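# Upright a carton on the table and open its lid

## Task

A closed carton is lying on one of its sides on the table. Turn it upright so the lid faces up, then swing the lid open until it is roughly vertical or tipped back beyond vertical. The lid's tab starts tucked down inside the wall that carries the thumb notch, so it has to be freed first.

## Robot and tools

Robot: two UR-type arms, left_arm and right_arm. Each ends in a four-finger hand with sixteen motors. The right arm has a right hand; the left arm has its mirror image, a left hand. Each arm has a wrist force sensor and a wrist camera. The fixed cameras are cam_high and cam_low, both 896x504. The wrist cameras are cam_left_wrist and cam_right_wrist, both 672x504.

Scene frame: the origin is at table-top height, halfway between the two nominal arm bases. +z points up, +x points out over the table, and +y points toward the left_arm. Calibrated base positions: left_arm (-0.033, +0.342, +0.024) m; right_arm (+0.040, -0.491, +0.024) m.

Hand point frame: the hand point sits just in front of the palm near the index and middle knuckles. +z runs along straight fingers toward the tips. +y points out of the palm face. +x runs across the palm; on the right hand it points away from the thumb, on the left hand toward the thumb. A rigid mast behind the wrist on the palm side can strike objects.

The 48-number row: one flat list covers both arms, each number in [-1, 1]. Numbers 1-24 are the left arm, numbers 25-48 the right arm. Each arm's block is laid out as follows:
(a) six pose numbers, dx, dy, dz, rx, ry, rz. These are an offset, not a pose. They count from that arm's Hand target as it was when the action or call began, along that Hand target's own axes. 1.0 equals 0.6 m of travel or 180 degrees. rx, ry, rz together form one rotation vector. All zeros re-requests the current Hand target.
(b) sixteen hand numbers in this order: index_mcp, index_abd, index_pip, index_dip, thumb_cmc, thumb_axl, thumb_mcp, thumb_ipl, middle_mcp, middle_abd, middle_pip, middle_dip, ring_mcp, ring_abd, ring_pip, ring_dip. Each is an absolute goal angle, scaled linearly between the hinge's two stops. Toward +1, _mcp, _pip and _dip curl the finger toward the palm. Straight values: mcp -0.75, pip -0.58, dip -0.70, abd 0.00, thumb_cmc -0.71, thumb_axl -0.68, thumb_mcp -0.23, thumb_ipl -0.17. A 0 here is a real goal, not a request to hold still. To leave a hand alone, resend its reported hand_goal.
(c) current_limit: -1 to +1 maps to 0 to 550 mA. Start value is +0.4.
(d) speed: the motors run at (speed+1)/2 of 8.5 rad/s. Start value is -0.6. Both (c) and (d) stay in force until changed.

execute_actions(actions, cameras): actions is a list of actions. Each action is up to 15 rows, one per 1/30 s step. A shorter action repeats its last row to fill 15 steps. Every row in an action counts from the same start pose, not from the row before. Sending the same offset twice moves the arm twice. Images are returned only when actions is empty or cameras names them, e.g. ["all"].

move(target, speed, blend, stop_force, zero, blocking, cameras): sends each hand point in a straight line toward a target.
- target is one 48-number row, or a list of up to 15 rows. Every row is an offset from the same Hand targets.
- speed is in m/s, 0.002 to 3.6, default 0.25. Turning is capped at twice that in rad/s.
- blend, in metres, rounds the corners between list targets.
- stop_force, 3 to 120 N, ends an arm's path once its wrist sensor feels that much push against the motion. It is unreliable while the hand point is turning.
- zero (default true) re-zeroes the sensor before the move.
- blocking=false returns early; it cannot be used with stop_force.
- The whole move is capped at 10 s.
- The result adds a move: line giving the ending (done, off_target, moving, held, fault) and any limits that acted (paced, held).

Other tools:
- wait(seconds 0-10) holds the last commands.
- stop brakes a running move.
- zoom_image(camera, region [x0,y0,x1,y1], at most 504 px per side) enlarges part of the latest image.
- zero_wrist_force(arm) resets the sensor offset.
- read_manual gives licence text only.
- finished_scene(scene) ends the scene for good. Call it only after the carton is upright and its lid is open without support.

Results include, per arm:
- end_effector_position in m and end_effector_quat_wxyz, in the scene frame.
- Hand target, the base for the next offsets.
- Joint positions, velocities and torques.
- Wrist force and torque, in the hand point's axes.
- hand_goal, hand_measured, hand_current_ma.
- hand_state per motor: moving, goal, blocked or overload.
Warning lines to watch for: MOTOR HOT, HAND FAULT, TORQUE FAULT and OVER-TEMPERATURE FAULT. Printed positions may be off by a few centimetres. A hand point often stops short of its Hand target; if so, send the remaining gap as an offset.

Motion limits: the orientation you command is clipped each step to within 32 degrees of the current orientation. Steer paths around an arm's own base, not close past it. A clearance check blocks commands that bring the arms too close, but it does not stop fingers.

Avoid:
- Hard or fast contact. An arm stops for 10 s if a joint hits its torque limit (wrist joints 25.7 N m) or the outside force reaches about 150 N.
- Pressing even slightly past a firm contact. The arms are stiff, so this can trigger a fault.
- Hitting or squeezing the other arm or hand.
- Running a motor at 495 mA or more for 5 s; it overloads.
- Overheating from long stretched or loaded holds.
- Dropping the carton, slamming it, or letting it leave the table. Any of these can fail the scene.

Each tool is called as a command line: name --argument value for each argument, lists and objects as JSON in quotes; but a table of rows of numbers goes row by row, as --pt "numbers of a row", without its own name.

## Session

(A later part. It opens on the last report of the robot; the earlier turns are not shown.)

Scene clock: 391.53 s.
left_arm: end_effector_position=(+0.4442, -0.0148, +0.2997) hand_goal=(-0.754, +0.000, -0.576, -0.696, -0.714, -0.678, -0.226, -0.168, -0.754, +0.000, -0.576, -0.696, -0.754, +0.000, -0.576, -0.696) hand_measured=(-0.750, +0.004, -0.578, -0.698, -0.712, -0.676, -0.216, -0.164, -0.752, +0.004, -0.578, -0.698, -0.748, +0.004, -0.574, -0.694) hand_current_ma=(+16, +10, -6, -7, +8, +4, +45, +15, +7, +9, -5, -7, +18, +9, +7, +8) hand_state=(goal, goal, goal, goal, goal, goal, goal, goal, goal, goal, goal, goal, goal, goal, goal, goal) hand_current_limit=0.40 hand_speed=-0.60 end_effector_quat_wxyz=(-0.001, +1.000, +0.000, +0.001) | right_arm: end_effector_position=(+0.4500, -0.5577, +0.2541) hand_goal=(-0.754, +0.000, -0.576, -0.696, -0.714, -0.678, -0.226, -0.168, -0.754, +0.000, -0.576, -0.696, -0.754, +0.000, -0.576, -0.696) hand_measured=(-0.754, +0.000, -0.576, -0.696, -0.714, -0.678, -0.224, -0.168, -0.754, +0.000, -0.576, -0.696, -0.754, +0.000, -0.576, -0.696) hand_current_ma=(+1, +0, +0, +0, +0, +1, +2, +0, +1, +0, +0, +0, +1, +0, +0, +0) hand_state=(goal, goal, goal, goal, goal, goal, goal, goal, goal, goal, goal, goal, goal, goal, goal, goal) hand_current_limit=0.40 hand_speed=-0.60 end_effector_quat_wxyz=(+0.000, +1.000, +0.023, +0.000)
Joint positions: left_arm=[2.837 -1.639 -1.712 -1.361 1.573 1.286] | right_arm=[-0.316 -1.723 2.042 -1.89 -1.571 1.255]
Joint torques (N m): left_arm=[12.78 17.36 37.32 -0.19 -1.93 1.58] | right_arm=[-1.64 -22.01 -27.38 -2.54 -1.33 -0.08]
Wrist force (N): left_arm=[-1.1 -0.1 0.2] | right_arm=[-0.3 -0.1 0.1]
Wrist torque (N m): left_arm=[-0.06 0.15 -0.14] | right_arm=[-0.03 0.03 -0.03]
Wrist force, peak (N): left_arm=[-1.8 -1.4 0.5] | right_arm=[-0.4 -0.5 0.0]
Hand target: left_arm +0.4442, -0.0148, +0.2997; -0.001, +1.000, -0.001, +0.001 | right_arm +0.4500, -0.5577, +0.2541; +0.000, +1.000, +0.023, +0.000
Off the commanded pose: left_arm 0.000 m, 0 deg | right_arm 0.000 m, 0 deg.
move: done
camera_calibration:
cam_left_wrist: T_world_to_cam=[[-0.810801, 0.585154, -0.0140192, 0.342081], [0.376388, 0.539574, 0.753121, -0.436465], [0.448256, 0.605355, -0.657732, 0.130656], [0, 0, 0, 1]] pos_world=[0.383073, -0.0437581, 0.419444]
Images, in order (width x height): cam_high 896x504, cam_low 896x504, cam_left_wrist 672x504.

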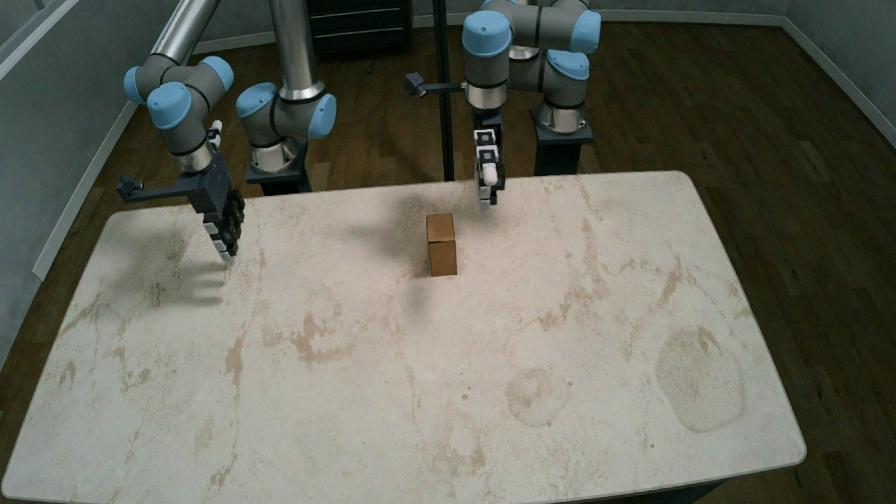

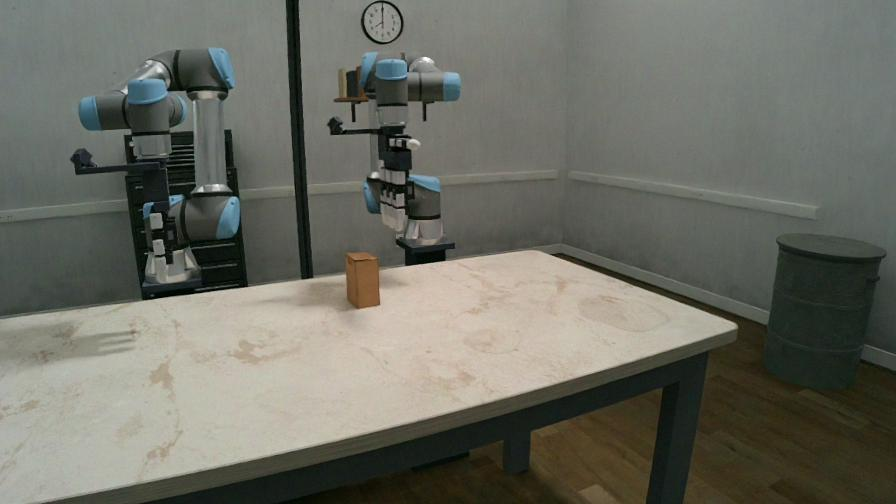

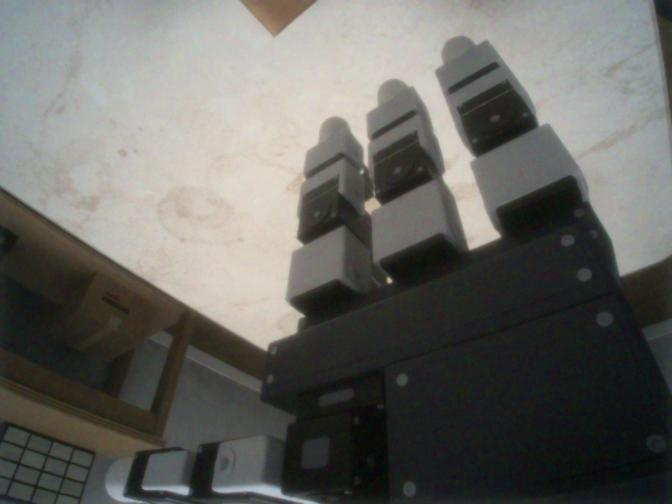

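move --pt "0.028 0 0.15 0 0 0 -0.754 0 -0.576 -0.696 -0.714 -0.678 -0.226 -0.168 -0.754 0 -0.576 -0.696 -0.754 0 -0.576 -0.696 0.4 -0.6 0.0915 -0.4257 0.007 0.3056 0 0 -0.754 0 -0.576 -0.696 -0.714 -0.678 -0.226 -0.168 0.6 0 0.6 -0.1 0.6 0 0.6 -0.1 0.6 -0.6" --pt "0.028 0 0.2417 0 0 0 -0.754 0 -0.576 -0.696 -0.714 -0.678 -0.226 -0.168 -0.754 0 -0.576 -0.696 -0.754 0 -0.576 -0.696 0.4 -0.6 0.0915 -0.4257 0.007 0.3056 0 0 -0.754 0 -0.576 -0.696 -0.714 -0.678 -0.226 -0.168 0.6 0 0.6 -0.1 0.6 0 0.6 -0.1 0.6 -0.6" --speed '[0.25,0.1]' --cameras '["cam_high","cam_low"]'

zoom_image --camera "cam_high" --region '[338, 126, 538, 286]'

zoom_image --camera "cam_low" --region '[233, 165, 433, 325]'

Scene clock: 416.07 s.
left_arm: end_effector_position=(+0.4612, -0.0146, +0.1548) hand_goal=(-0.754, +0.000, -0.576, -0.696, -0.714, -0.678, -0.226, -0.168, -0.754, +0.000, -0.576, -0.696, -0.754, +0.000, -0.576, -0.696) hand_measured=(-0.750, +0.004, -0.578, -0.698, -0.712, -0.676, -0.216, -0.164, -0.752, +0.004, -0.578, -0.698, -0.748, +0.004, -0.574, -0.694) hand_current_ma=(+15, +9, -6, -7, +7, +4, +45, +15, +7, +9, -5, -7, +17, +9, +7, +8) hand_state=(goal, goal, goal, goal, goal, goal, goal, goal, goal, goal, goal, goal, goal, goal, goal, goal) hand_current_limit=0.40 hand_speed=-0.60 end_effector_quat_wxyz=(-0.001, +1.000, -0.001, +0.001) | right_arm: end_effector_position=(+0.4931, -0.3001, +0.2499) hand_goal=(-0.754, +0.000, -0.576, -0.696, -0.714, -0.678, -0.226, -0.168, +0.600, +0.000, +0.600, -0.100, +0.600, +0.000, +0.600, -0.100) hand_measured=(-0.748, +0.000, -0.576, -0.696, -0.708, -0.678, -0.224, -0.168, +0.586, +0.000, +0.594, -0.102, +0.584, +0.000, +0.596, -0.102) hand_current_ma=(+7, +0, +0, +0, +6, +1, +2, +0, -27, +0, -6, -2, -27, +0, -4, -2) hand_state=(goal, goal, goal, goal, goal, goal, goal, goal, goal, goal, goal, goal, goal, goal, goal, goal) hand_current_limit=0.60 hand_speed=-0.60 end_effector_quat_wxyz=(-0.462, +0.887, +0.020, -0.011)
Joint positions: left_arm=[2.847 -1.808 -1.915 -0.989 1.573 1.296] | right_arm=[-0.214 -1.568 1.909 -1.617 -0.643 1.208]
Joint torques (N m): left_arm=[5.63 23.05 8.28 5.18 -1.65 -0.83] | right_arm=[14.67 -9 -10.46 0.43 3.13 -1.24]
Wrist force (N): left_arm=[-0.9 -0.4 0.4] | right_arm=[-0.5 0.3 -0.2]
Wrist torque (N m): left_arm=[-0.12 0.11 -0.15] | right_arm=[0.05 0.10 0.02]
Wrist force, peak (N): left_arm=[-1.4 -0.4 0.2] | right_arm=[-0.8 -0.2 0.0]
Hand target: left_arm +0.4612, -0.0146, +0.1547; -0.001, +1.000, -0.001, +0.001 | right_arm +0.4931, -0.3001, +0.2499; -0.462, +0.887, +0.020, -0.011
Off the commanded pose: left_arm 0.000 m, 0 deg | right_arm 0.000 m, 0 deg.
move: done
Images, in order (width x height): cam_high 896x504, cam_low 896x504.

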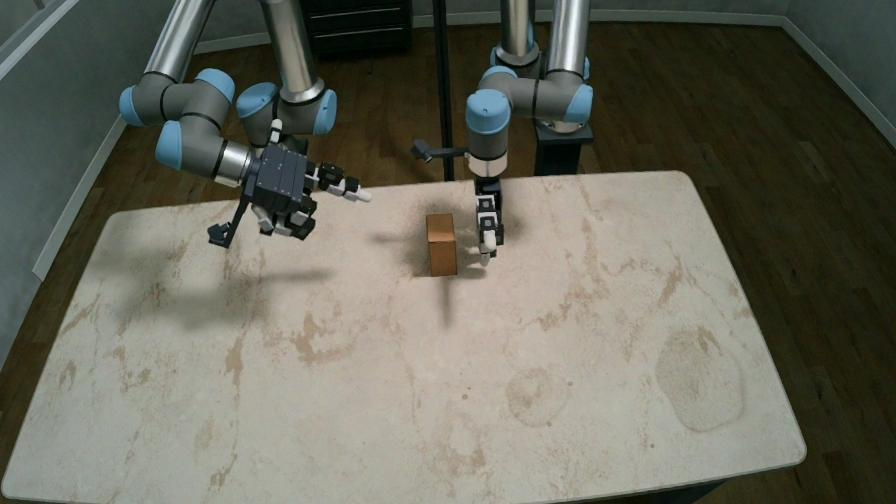

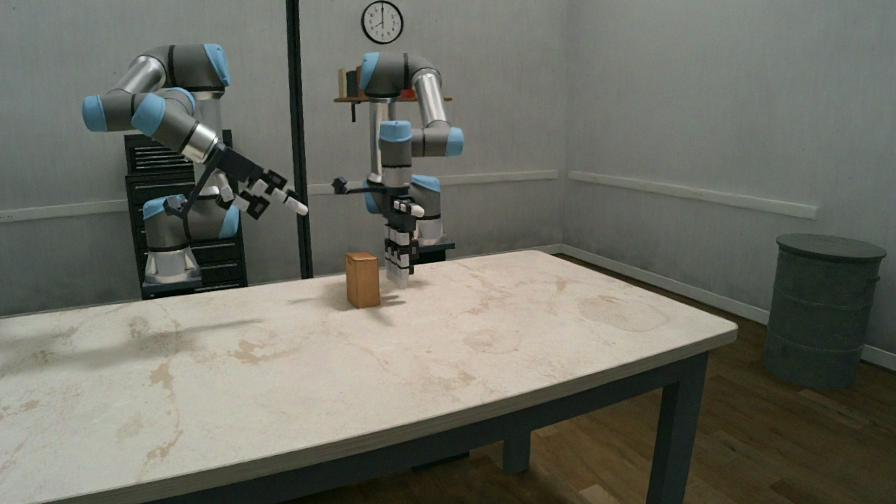

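Scaled by 2.520 from the camera's 896x504 image, which has a finer 1280x720 frame.

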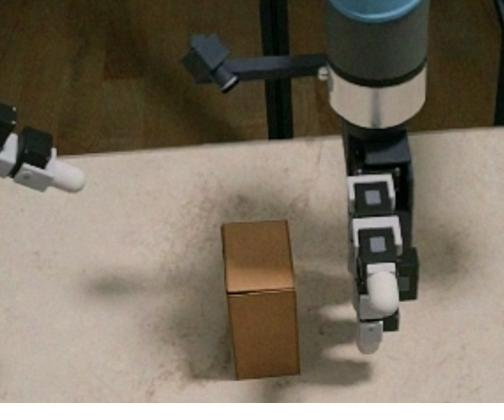

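Scaled by 2.520 from the camera's 896x504 image, which has a finer 1280x720 frame.

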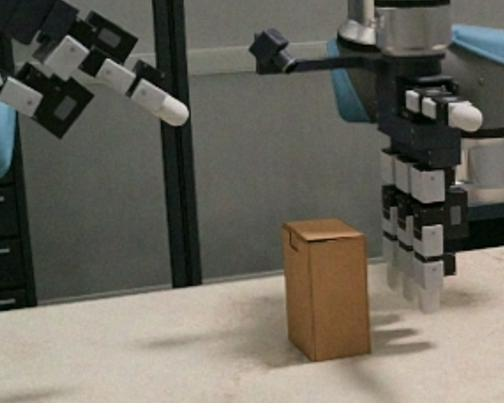

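move --target '[0,0.085,0,0,0,0,-0.754,0,-0.576,-0.696,-0.714,-0.678,-0.226,-0.168,-0.754,0,-0.576,-0.696,-0.754,0,-0.576,-0.696,0.4,-0.6,0.016,0.051,0.153,0,0,0,-0.754,0,-0.576,-0.696,-0.714,-0.678,-0.226,-0.168,0.6,0,0.6,-0.1,0.6,0,0.6,-0.1,0.6,-0.6]' --speed 0.03 --stop_force 3 --cameras '["cam_high","cam_low","cam_left_wrist"]'

zoom_image --camera "cam_high" --region '[368, 166, 508, 286]'

zoom_image --camera "cam_low" --region '[283, 195, 423, 315]'

Scene clock: 429.40 s.
left_arm: end_effector_position=(+0.4612, -0.0656, +0.1546) hand_goal=(-0.754, +0.000, -0.576, -0.696, -0.714, -0.678, -0.226, -0.168, -0.754, +0.000, -0.576, -0.696, -0.754, +0.000, -0.576, -0.696) hand_measured=(-0.754, +0.004, -0.578, -0.698, -0.712, -0.676, -0.216, -0.164, -0.752, +0.004, -0.578, -0.698, -0.750, +0.004, -0.574, -0.694) hand_current_ma=(+1, +9, -6, -7, +7, +4, +45, +15, +7, +9, -5, -7, +16, +9, +7, +8) hand_state=(goal, goal, goal, goal, goal, goal, goal, goal, goal, goal, goal, goal, goal, goal, goal, goal) hand_current_limit=0.40 hand_speed=-0.60 end_effector_quat_wxyz=(-0.001, +1.000, -0.001, +0.001) | right_arm: end_effector_position=(+0.5000, -0.2420, +0.1722) hand_goal=(-0.754, +0.000, -0.576, -0.696, -0.714, -0.678, -0.226, -0.168, +0.600, +0.000, +0.600, -0.100, +0.600, +0.000, +0.600, -0.100) hand_measured=(-0.748, +0.000, -0.576, -0.696, -0.708, -0.678, -0.224, -0.168, +0.586, +0.000, +0.594, -0.102, +0.586, +0.000, +0.596, -0.102) hand_current_ma=(+7, +0, +0, +0, +6, +1, +2, +0, -26, +0, -6, -2, -27, +0, -4, -2) hand_state=(goal, goal, goal, goal, goal, goal, goal, goal, goal, goal, goal, goal, goal, goal, goal, goal) hand_current_limit=0.60 hand_speed=-0.60 end_effector_quat_wxyz=(-0.462, +0.887, +0.020, -0.011)
Joint positions: left_arm=[2.757 -1.866 -1.838 -1.008 1.573 1.207] | right_arm=[-0.091 -1.428 2.026 -2.04 -0.617 1.413]
Joint torques (N m): left_arm=[-15.07 24.5 34.5 0 1.8 -1.39] | right_arm=[13.24 -14.04 -8.6 -4.9 3.16 1.45]
Wrist force (N): left_arm=[-0.8 -0.9 -0.1] | right_arm=[-0.4 -0.1 -0.2]
Wrist torque (N m): left_arm=[-0.13 0.10 -0.01] | right_arm=[-0.07 0.08 -0.09]
Wrist force, peak (N): left_arm=[-0.8 -0.9 0.2] | right_arm=[-0.4 0.0 -0.7]
Hand target: left_arm +0.4612, -0.0656, +0.1546; -0.001, +1.000, -0.001, +0.001 | right_arm +0.5000, -0.2420, +0.1722; -0.462, +0.887, +0.020, -0.011
Off the commanded pose: left_arm 0.000 m, 0 deg | right_arm 0.000 m, 0 deg.
move: done
camera_calibration:
cam_left_wrist: T_world_to_cam=[[-0.810774, 0.585194, -0.0139277, 0.383467], [0.376577, 0.539661, 0.752965, -0.306329], [0.448146, 0.605239, -0.657913, 0.0584387], [0, 0, 0, 1]] pos_world=[0.400073, -0.0944583, 0.274443]
Images, in order (width x height): cam_high 896x504, cam_low 896x504, cam_left_wrist 672x504.

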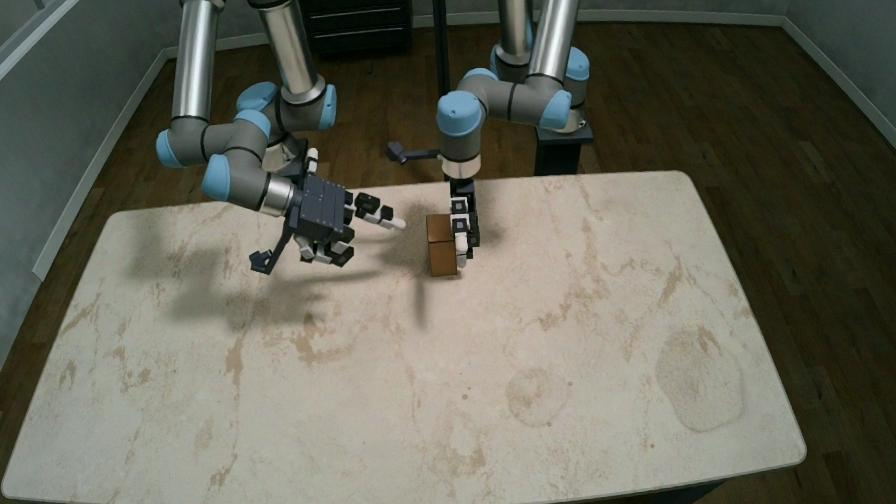

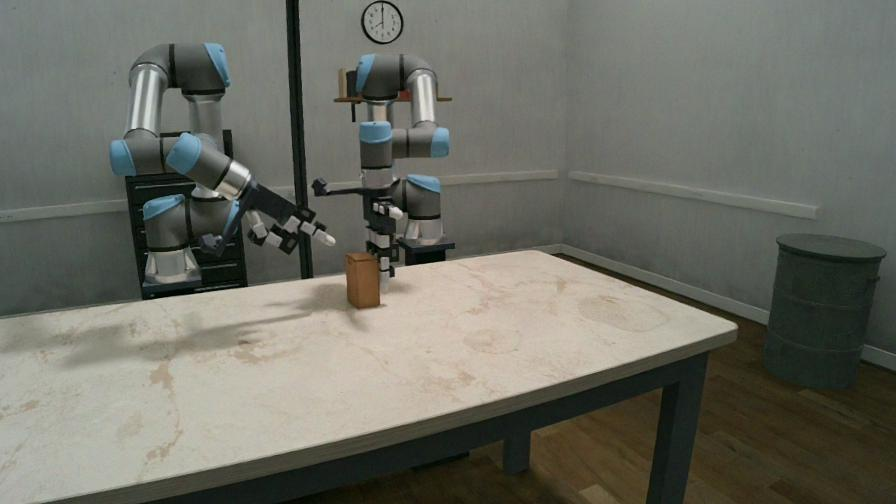

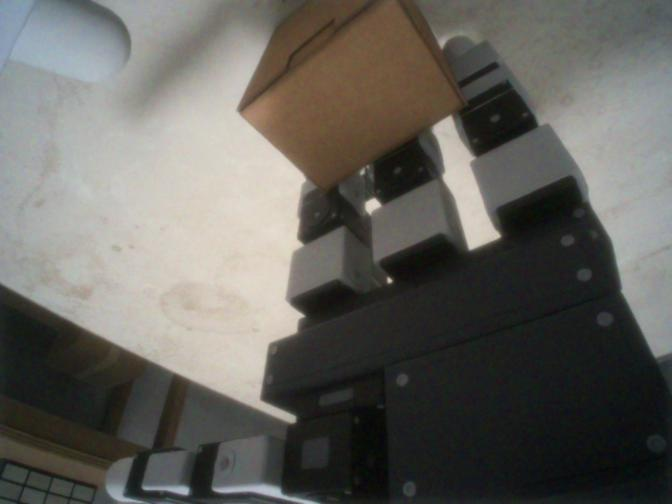

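Scaled by 3.600 from the camera's 896x504 image, which has a finer 1280x720 frame.

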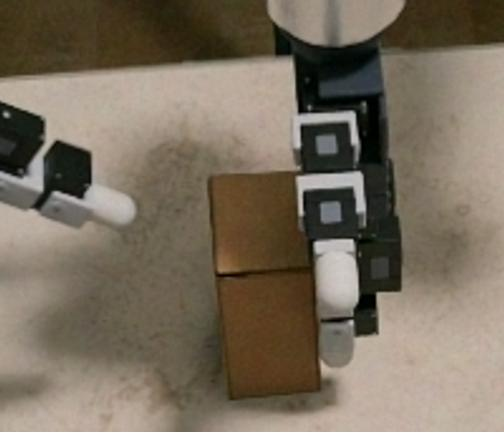

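Scaled by 3.600 from the camera's 896x504 image, which has a finer 1280x720 frame.

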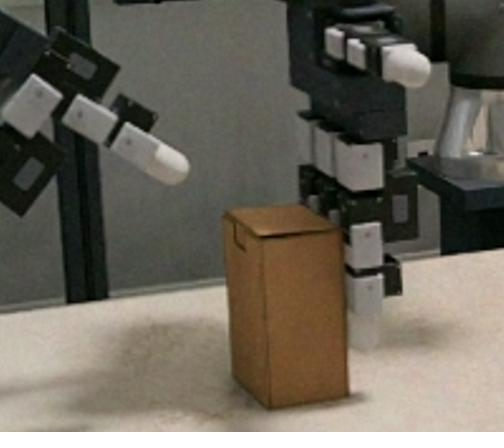

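move --target '[0,0,0,0,0,0,-0.754,0,-0.576,-0.696,-0.714,-0.678,-0.226,-0.168,-0.754,0,-0.576,-0.696,-0.754,0,-0.576,-0.696,0.4,-0.6,-0.028,0.0488,0.087,0,0,0,-0.754,0,-0.576,-0.696,-0.714,-0.678,-0.226,-0.168,0.6,0,0.6,-0.1,0.6,0,0.6,-0.1,0.6,-0.6]' --speed 0.05 --stop_force 4

move --target '[0,0,0,0,0,0,-0.754,0,-0.576,-0.696,-0.714,-0.678,-0.226,-0.168,-0.754,0,-0.576,-0.696,-0.754,0,-0.576,-0.696,0.4,-0.6,0.0023,-0.0287,0.0409,0,0,0,-0.754,0,-0.576,-0.696,-0.714,-0.678,-0.226,-0.168,0.6,0,0.6,-0.1,0.6,0,0.6,-0.1,0.6,-0.6]' --speed 0.012 --stop_force 3 --cameras '["cam_high","cam_low","cam_left_wrist"]'

zoom_image --camera "cam_high" --region '[388, 186, 488, 286]'

zoom_image --camera "cam_low" --region '[303, 225, 403, 325]'

zoom_image --camera "cam_left_wrist" --region '[150, 0, 480, 220]'

Scene clock: 447.67 s.
left_arm: end_effector_position=(+0.4612, -0.0656, +0.1546) hand_goal=(-0.754, +0.000, -0.576, -0.696, -0.714, -0.678, -0.226, -0.168, -0.754, +0.000, -0.576, -0.696, -0.754, +0.000, -0.576, -0.696) hand_measured=(-0.754, +0.004, -0.578, -0.698, -0.712, -0.676, -0.216, -0.164, -0.752, +0.004, -0.578, -0.698, -0.750, +0.004, -0.574, -0.694) hand_current_ma=(+1, +9, -6, -7, +7, +4, +45, +15, +7, +9, -5, -7, +16, +9, +7, +8) hand_state=(goal, goal, goal, goal, goal, goal, goal, goal, goal, goal, goal, goal, goal, goal, goal, goal) hand_current_limit=0.40 hand_speed=-0.60 end_effector_quat_wxyz=(-0.001, +1.000, -0.001, +0.001) | right_arm: end_effector_position=(+0.4821, -0.2168, +0.1183) hand_goal=(-0.754, +0.000, -0.576, -0.696, -0.714, -0.678, -0.226, -0.168, +0.600, +0.000, +0.600, -0.100, +0.600, +0.000, +0.600, -0.100) hand_measured=(-0.748, +0.000, -0.576, -0.696, -0.708, -0.678, -0.224, -0.168, +0.586, +0.000, +0.594, -0.102, +0.586, +0.000, +0.596, -0.102) hand_current_ma=(+7, +0, +0, +0, +7, +1, +2, +0, -26, +0, -6, -2, -26, +0, -4, -2) hand_state=(goal, goal, goal, goal, goal, goal, goal, goal, goal, goal, goal, goal, goal, goal, goal, goal) hand_current_limit=0.60 hand_speed=-0.60 end_effector_quat_wxyz=(-0.462, +0.887, +0.020, -0.011)
Joint positions: left_arm=[2.757 -1.866 -1.838 -1.008 1.573 1.207] | right_arm=[-0.039 -1.349 2.129 -2.295 -0.612 1.502]
Joint torques (N m): left_arm=[-14.81 24.77 35.36 0.38 1.56 -1.33] | right_arm=[13.94 -12.74 -6.12 -5.12 0.59 1.5]
Wrist force (N): left_arm=[-0.8 -0.9 0.2] | right_arm=[-0.6 -0.2 -0.4]
Wrist torque (N m): left_arm=[-0.13 0.10 -0.01] | right_arm=[-0.04 0.10 -0.13]
Wrist force, peak (N): left_arm=[-0.8 -1.1 -0.1] | right_arm=[-1.1 0.0 0.0]
Hand target: left_arm +0.4612, -0.0656, +0.1546; -0.001, +1.000, -0.001, +0.001 | right_arm +0.4820, -0.2169, +0.1183; -0.462, +0.887, +0.020, -0.011
Off the commanded pose: left_arm 0.000 m, 0 deg | right_arm 0.000 m, 0 deg.
move: done

Scene clock: 450.27 s.
left_arm: end_effector_position=(+0.4612, -0.0656, +0.1546) hand_goal=(-0.754, +0.000, -0.576, -0.696, -0.714, -0.678, -0.226, -0.168, -0.754, +0.000, -0.576, -0.696, -0.754, +0.000, -0.576, -0.696) hand_measured=(-0.762, +0.004, -0.578, -0.698, -0.712, -0.676, -0.216, -0.164, -0.758, +0.002, -0.578, -0.698, -0.750, +0.004, -0.574, -0.694) hand_current_ma=(-31, +8, -6, -7, +7, +4, +45, +15, -12, +7, -5, -7, +14, +9, +7, +8) hand_state=(goal, goal, goal, goal, goal, goal, goal, goal, goal, goal, goal, goal, goal, goal, goal, goal) hand_current_limit=0.40 hand_speed=-0.60 end_effector_quat_wxyz=(-0.001, +1.000, -0.001, +0.001) | right_arm: end_effector_position=(+0.4820, -0.1996, +0.1183) hand_goal=(-0.754, +0.000, -0.576, -0.696, -0.714, -0.678, -0.226, -0.168, +0.600, +0.000, +0.600, -0.100, +0.600, +0.000, +0.600, -0.100) hand_measured=(-0.748, -0.008, -0.576, -0.698, -0.708, -0.678, -0.224, -0.168, +0.586, +0.000, +0.594, -0.102, +0.586, +0.000, +0.596, -0.102) hand_current_ma=(+8, -10, +0, -1, +7, +1, +2, +0, -26, +0, -6, -2, -26, +0, -4, -2) hand_state=(goal, goal, goal, goal, goal, goal, goal, goal, goal, goal, goal, goal, goal, goal, goal, goal) hand_current_limit=0.60 hand_speed=-0.60 end_effector_quat_wxyz=(-0.462, +0.887, +0.020, -0.011)
Joint positions: left_arm=[2.757 -1.866 -1.838 -1.008 1.573 1.207] | right_arm=[-0.003 -1.329 2.121 -2.359 -0.611 1.566]
Joint torques (N m): left_arm=[-14.22 24.65 33.62 0.39 -1.86 -1.21] | right_arm=[-14.4 -42.73 -5.83 -0.01 1.92 -1.28]
Wrist force (N): left_arm=[-0.3 -1.6 -0.1] | right_arm=[-0.9 -0.3 -2.1]
Wrist torque (N m): left_arm=[-0.13 0.07 0.02] | right_arm=[0.11 -0.02 -0.03]
Wrist force, peak (N): left_arm=[-0.4 -3.6 -1.2] | right_arm=[-1.1 -0.3 -5.2]
Hand target: left_arm +0.4612, -0.0656, +0.1546; -0.001, +1.000, -0.001, +0.001 | right_arm +0.4820, -0.1996, +0.1183; -0.462, +0.887, +0.020, -0.011 (not the last commanded pose)
Off the commanded pose: left_arm 0.000 m, 0 deg | right_arm 0.013 m, 0 deg.
move: contact (right_arm)
camera_calibration:
cam_left_wrist: T_world_to_cam=[[-0.810774, 0.585194, -0.0139277, 0.383467], [0.376577, 0.539661, 0.752965, -0.306329], [0.448146, 0.605239, -0.657913, 0.0584387], [0, 0, 0, 1]] pos_world=[0.400073, -0.0944583, 0.274443]
Images, in order (width x height): cam_high 896x504, cam_low 896x504, cam_left_wrist 672x504.

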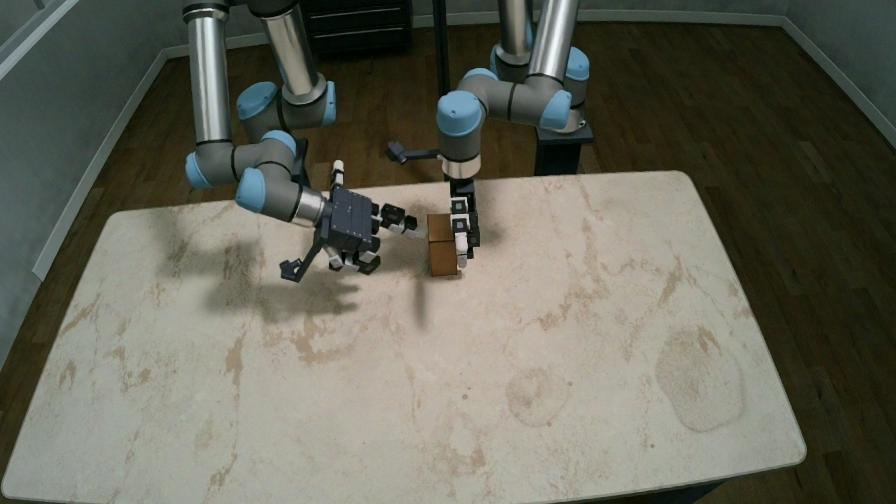

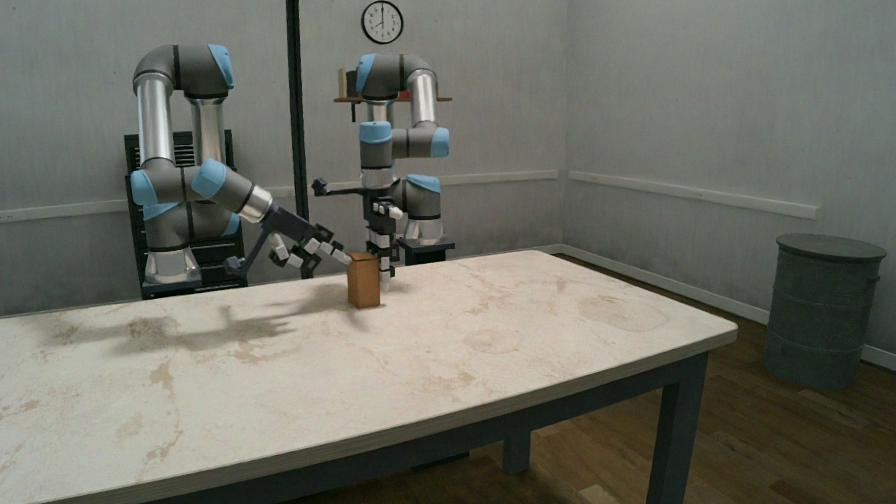

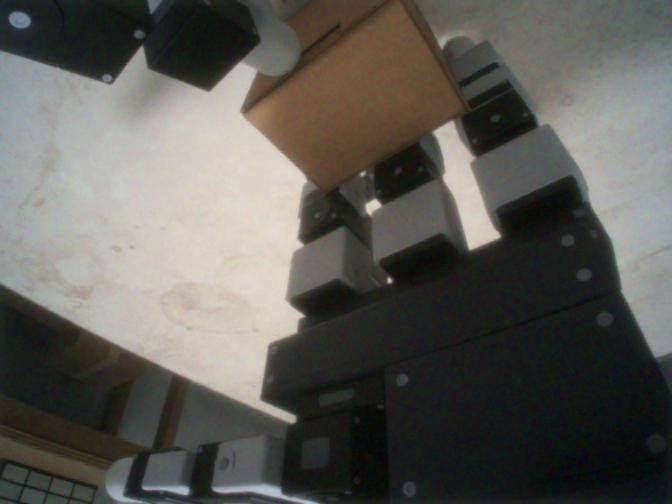

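Scaled by 5.040 from the camera's 896x504 image, which has a finer 1280x720 frame.

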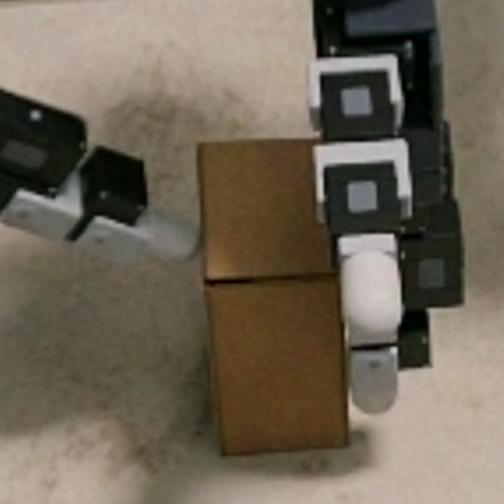

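Scaled by 5.040 from the camera's 896x504 image, which has a finer 1280x720 frame.

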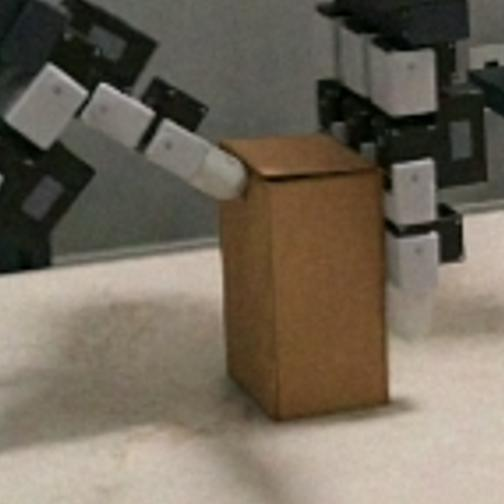

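Scaled by 1.527 from the camera's 672x504 image, which has a finer 960x720 frame.

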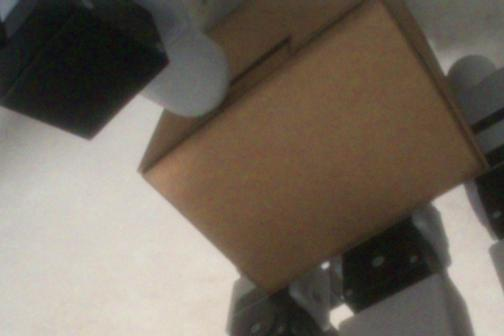

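move --pt "0 0 0 0 0 0 -0.754 0 -0.576 -0.696 -0.714 -0.678 -0.226 -0.168 -0.754 0 -0.576 -0.696 -0.754 0 -0.576 -0.696 0.4 -0.6 0.001 0.0077 -0.0109 0 0 0 -0.754 0 -0.576 -0.696 -0.714 -0.678 -0.226 -0.168 0.6 0 0.6 -0.1 0.6 0 0.6 -0.1 0.6 -0.6" --pt "0 0 0 0 0 0 -0.754 0 -0.576 -0.696 -0.714 -0.678 -0.226 -0.168 -0.754 0 -0.576 -0.696 -0.754 0 -0.576 -0.696 0.4 -0.6 -0.024 0.007 -0.01 0 0 0 -0.754 0 -0.576 -0.696 -0.714 -0.678 -0.226 -0.168 0.6 0 0.6 -0.1 0.6 0 0.6 -0.1 0.6 -0.6" --speed 0.03

move --target '[0,0,0,0,0,0,-0.754,0,-0.576,-0.696,-0.714,-0.678,-0.226,-0.168,-0.754,0,-0.576,-0.696,-0.754,0,-0.576,-0.696,0.4,-0.6,0.0023,-0.0287,0.0409,0,0,0,-0.754,0,-0.576,-0.696,-0.714,-0.678,-0.226,-0.168,0.6,0,0.6,-0.1,0.6,0,0.6,-0.1,0.6,-0.6]' --speed 0.012 --stop_force 3 --cameras '["cam_low","cam_left_wrist"]'

zoom_image --camera "cam_low" --region '[303, 225, 403, 325]'

zoom_image --camera "cam_left_wrist" --region '[150, 0, 480, 220]'

Scene clock: 459.57 s.
left_arm: end_effector_position=(+0.4612, -0.0656, +0.1546) hand_goal=(-0.754, +0.000, -0.576, -0.696, -0.714, -0.678, -0.226, -0.168, -0.754, +0.000, -0.576, -0.696, -0.754, +0.000, -0.576, -0.696) hand_measured=(-0.756, +0.002, -0.578, -0.698, -0.712, -0.676, -0.216, -0.164, -0.756, +0.002, -0.578, -0.698, -0.750, +0.004, -0.574, -0.694) hand_current_ma=(-9, +7, -6, -7, +7, +4, +45, +15, -4, +7, -5, -7, +14, +9, +7, +8) hand_state=(goal, goal, goal, goal, goal, goal, goal, goal, goal, goal, goal, goal, goal, goal, goal, goal) hand_current_limit=0.40 hand_speed=-0.60 end_effector_quat_wxyz=(-0.001, +1.000, -0.001, +0.001) | right_arm: end_effector_position=(+0.4681, -0.2076, +0.1183) hand_goal=(-0.754, +0.000, -0.576, -0.696, -0.714, -0.678, -0.226, -0.168, +0.600, +0.000, +0.600, -0.100, +0.600, +0.000, +0.600, -0.100) hand_measured=(-0.748, -0.004, -0.576, -0.698, -0.708, -0.678, -0.224, -0.168, +0.586, +0.000, +0.594, -0.102, +0.586, +0.000, +0.596, -0.102) hand_current_ma=(+9, -3, +0, -1, +7, +1, +2, +0, -26, +0, -6, -2, -26, +0, -4, -2) hand_state=(goal, goal, goal, goal, goal, goal, goal, goal, goal, goal, goal, goal, goal, goal, goal, goal) hand_current_limit=0.60 hand_speed=-0.60 end_effector_quat_wxyz=(-0.462, +0.887, +0.020, -0.011)
Joint positions: left_arm=[2.757 -1.866 -1.838 -1.008 1.573 1.207] | right_arm=[-0.019 -1.365 2.161 -2.34 -0.611 1.538]
Joint torques (N m): left_arm=[-15.52 24.94 29.33 1.38 -0.29 -1.21] | right_arm=[15 -40.1 -5.26 -5.03 0.91 1.25]
Wrist force (N): left_arm=[-0.6 -0.7 0.1] | right_arm=[0.1 -0.6 -0.1]
Wrist torque (N m): left_arm=[-0.16 0.07 0.01] | right_arm=[-0.12 -0.02 -0.07]
Wrist force, peak (N): left_arm=[-0.7 -1.8 -0.3] | right_arm=[-1.0 -0.9 -2.7]
Hand target: left_arm +0.4612, -0.0656, +0.1546; -0.001, +1.000, -0.001, +0.001 | right_arm +0.4680, -0.2076, +0.1183; -0.462, +0.887, +0.020, -0.011
Off the commanded pose: left_arm 0.000 m, 0 deg | right_arm 0.000 m, 0 deg.
move: done

Scene clock: 461.63 s.
left_arm: end_effector_position=(+0.4612, -0.0656, +0.1546) hand_goal=(-0.754, +0.000, -0.576, -0.696, -0.714, -0.678, -0.226, -0.168, -0.754, +0.000, -0.576, -0.696, -0.754, +0.000, -0.576, -0.696) hand_measured=(-0.760, +0.002, -0.578, -0.698, -0.712, -0.676, -0.216, -0.164, -0.758, +0.002, -0.578, -0.698, -0.754, +0.002, -0.574, -0.694) hand_current_ma=(-22, +5, -6, -7, +7, +4, +45, +15, -14, +6, -5, -7, -1, +7, +7, +8) hand_state=(goal, goal, goal, goal, goal, goal, goal, goal, goal, goal, goal, goal, goal, goal, goal, goal) hand_current_limit=0.40 hand_speed=-0.60 end_effector_quat_wxyz=(-0.001, +1.000, -0.001, +0.001) | right_arm: end_effector_position=(+0.4680, -0.1966, +0.1183) hand_goal=(-0.754, +0.000, -0.576, -0.696, -0.714, -0.678, -0.226, -0.168, +0.600, +0.000, +0.600, -0.100, +0.600, +0.000, +0.600, -0.100) hand_measured=(-0.736, -0.008, -0.568, -0.694, -0.708, -0.678, -0.224, -0.168, +0.586, +0.000, +0.594, -0.102, +0.586, +0.000, +0.596, -0.102) hand_current_ma=(+33, -10, +11, +1, +7, +1, +2, +0, -26, +0, -6, -2, -26, +0, -4, -2) hand_state=(goal, goal, goal, goal, goal, goal, goal, goal, goal, goal, goal, goal, goal, goal, goal, goal) hand_current_limit=0.60 hand_speed=-0.60 end_effector_quat_wxyz=(-0.462, +0.887, +0.020, -0.011)
Joint positions: left_arm=[2.757 -1.866 -1.838 -1.008 1.573 1.207] | right_arm=[0.005 -1.351 2.156 -2.382 -0.611 1.579]
Joint torques (N m): left_arm=[-15.42 25.08 28.5 1.87 1.38 -1.07] | right_arm=[-14.73 -41 -5.31 -0.23 2.89 -1.21]
Wrist force (N): left_arm=[-0.5 -1.6 -0.1] | right_arm=[-0.7 0.3 -1.4]
Wrist torque (N m): left_arm=[-0.11 0.10 0.01] | right_arm=[0.05 -0.03 -0.01]
Wrist force, peak (N): left_arm=[-0.3 -3.5 -1.3] | right_arm=[-1.5 0.1 -3.9]
Hand target: left_arm +0.4612, -0.0656, +0.1546; -0.001, +1.000, -0.001, +0.001 | right_arm +0.4680, -0.1966, +0.1184; -0.462, +0.887, +0.020, -0.011 (not the last commanded pose)
Off the commanded pose: left_arm 0.000 m, 0 deg | right_arm 0.019 m, 0 deg.
move: contact (right_arm)
camera_calibration:
cam_left_wrist: T_world_to_cam=[[-0.810774, 0.585194, -0.0139277, 0.383467], [0.376577, 0.539661, 0.752965, -0.306329], [0.448146, 0.605239, -0.657913, 0.0584387], [0, 0, 0, 1]] pos_world=[0.400073, -0.0944583, 0.274443]
Images, in order (width x height): cam_low 896x504, cam_left_wrist 672x504.

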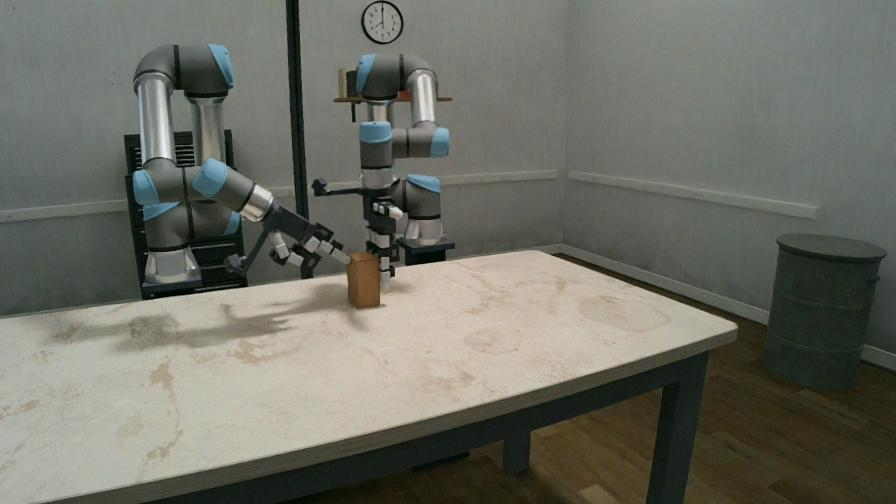

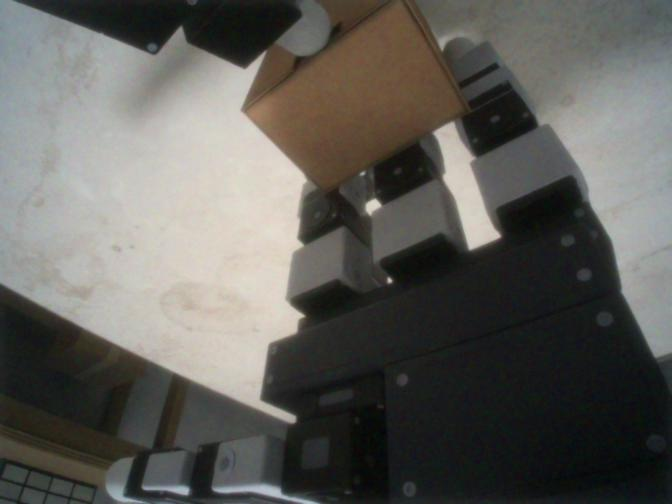

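Scaled by 5.040 from the camera's 896x504 image, which has a finer 1280x720 frame.

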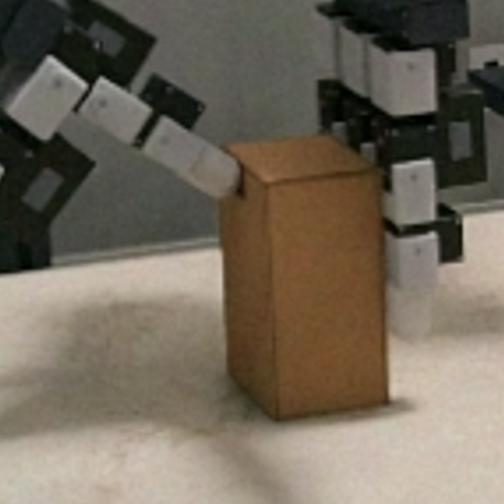

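Scaled by 1.527 from the camera's 672x504 image, which has a finer 960x720 frame.

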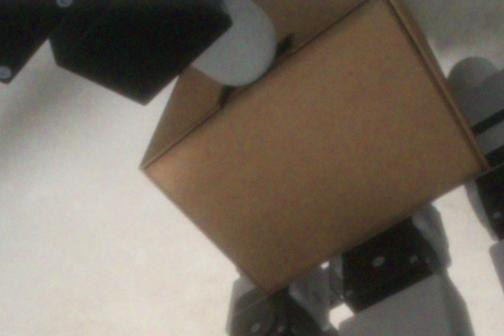

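move --target '[0,0,0,0,0,0,-0.754,0,-0.576,-0.696,-0.714,-0.678,-0.226,-0.168,-0.754,0,-0.576,-0.696,-0.754,0,-0.576,-0.696,0.4,-0.6,0.0,-0.0507,-0.0293,0,0,0,-0.754,0,-0.576,-0.696,-0.714,-0.678,-0.226,-0.168,0.6,0,0.6,-0.1,0.6,0,0.6,-0.1,0.6,-0.6]' --speed 0.025 --cameras '["cam_low","cam_left_wrist"]'

zoom_image --camera "cam_low" --region '[303, 225, 403, 325]'

zoom_image --camera "cam_left_wrist" --region '[150, 0, 480, 220]'

Scene clock: 467.80 s.
left_arm: end_effector_position=(+0.4612, -0.0656, +0.1546) hand_goal=(-0.754, +0.000, -0.576, -0.696, -0.714, -0.678, -0.226, -0.168, -0.754, +0.000, -0.576, -0.696, -0.754, +0.000, -0.576, -0.696) hand_measured=(-0.756, +0.002, -0.578, -0.698, -0.712, -0.676, -0.216, -0.164, -0.756, +0.002, -0.578, -0.698, -0.754, +0.002, -0.574, -0.694) hand_current_ma=(-3, +5, -6, -7, +7, +4, +45, +15, -4, +6, -5, -7, -1, +7, +7, +8) hand_state=(goal, goal, goal, goal, goal, goal, goal, goal, goal, goal, goal, goal, goal, goal, goal, goal) hand_current_limit=0.40 hand_speed=-0.60 end_effector_quat_wxyz=(-0.001, +1.000, -0.001, +0.001) | right_arm: end_effector_position=(+0.4679, -0.1936, +0.1533) hand_goal=(-0.754, +0.000, -0.576, -0.696, -0.714, -0.678, -0.226, -0.168, +0.600, +0.000, +0.600, -0.100, +0.600, +0.000, +0.600, -0.100) hand_measured=(-0.736, -0.004, -0.568, -0.692, -0.708, -0.678, -0.224, -0.168, +0.586, +0.000, +0.594, -0.102, +0.586, +0.000, +0.596, -0.102) hand_current_ma=(+35, -3, +11, +3, +7, +1, +2, +0, -26, +0, -6, -2, -26, +0, -4, -2) hand_state=(goal, goal, goal, goal, goal, goal, goal, goal, goal, goal, goal, goal, goal, goal, goal, goal) hand_current_limit=0.60 hand_speed=-0.60 end_effector_quat_wxyz=(-0.462, +0.887, +0.020, -0.011)
Joint positions: left_arm=[2.757 -1.866 -1.838 -1.008 1.573 1.207] | right_arm=[0.011 -1.414 2.117 -2.29 -0.611 1.59]
Joint torques (N m): left_arm=[-13.85 23.86 25.65 2.91 1.59 -1.31] | right_arm=[12.22 -40.64 -33.29 -0.33 0.32 1.57]
Wrist force (N): left_arm=[-0.8 -0.5 0.2] | right_arm=[-0.9 -0.1 -0.2]
Wrist torque (N m): left_arm=[-0.13 0.09 -0.01] | right_arm=[-0.04 0.15 -0.16]
Wrist force, peak (N): left_arm=[-0.2 -2.4 -0.9] | right_arm=[-0.9 -0.3 -2.0]
Hand target: left_arm +0.4612, -0.0656, +0.1546; -0.001, +1.000, -0.001, +0.001 | right_arm +0.4679, -0.1936, +0.1534; -0.462, +0.887, +0.020, -0.011
Off the commanded pose: left_arm 0.000 m, 0 deg | right_arm 0.000 m, 0 deg.
move: done
camera_calibration:
cam_left_wrist: T_world_to_cam=[[-0.810774, 0.585194, -0.0139277, 0.383467], [0.376577, 0.539661, 0.752965, -0.306329], [0.448146, 0.605239, -0.657913, 0.0584387], [0, 0, 0, 1]] pos_world=[0.400073, -0.0944583, 0.274443]
Images, in order (width x height): cam_low 896x504, cam_left_wrist 672x504.

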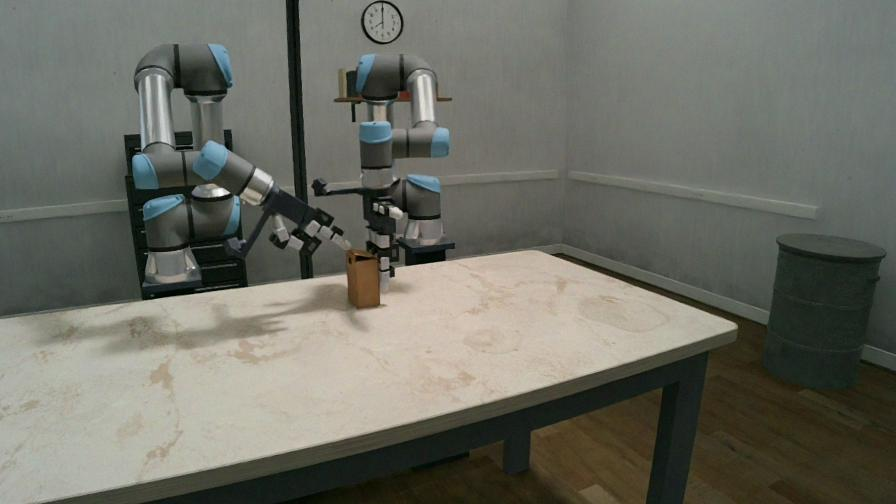

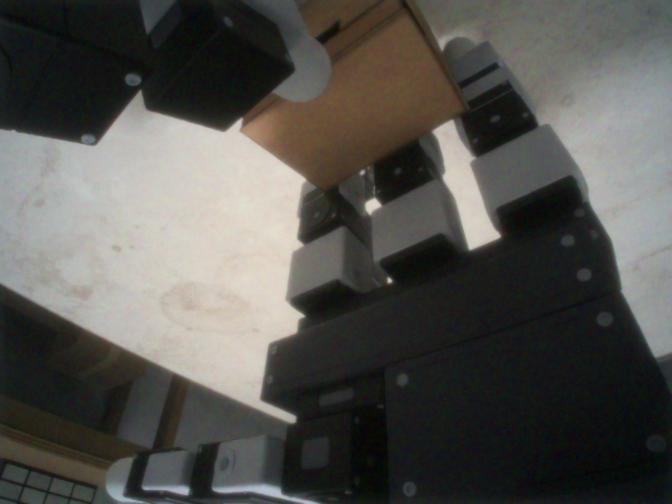

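Scaled by 5.040 from the camera's 896x504 image, which has a finer 1280x720 frame.

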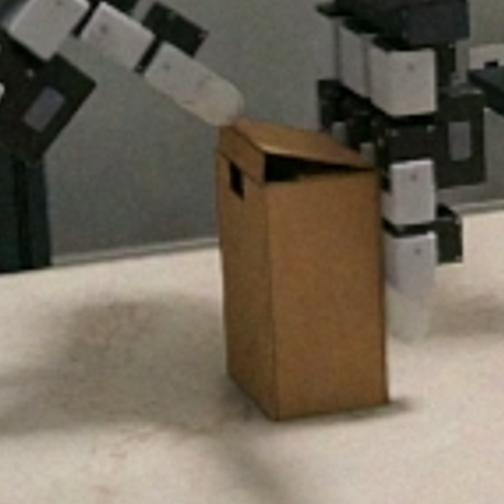

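Scaled by 1.527 from the camera's 672x504 image, which has a finer 960x720 frame.

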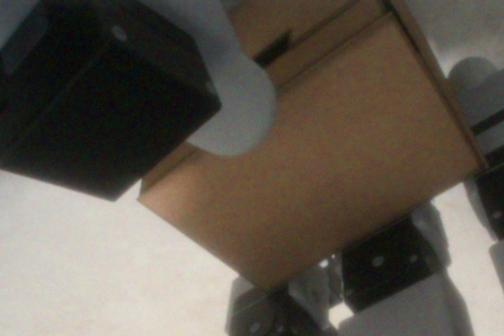

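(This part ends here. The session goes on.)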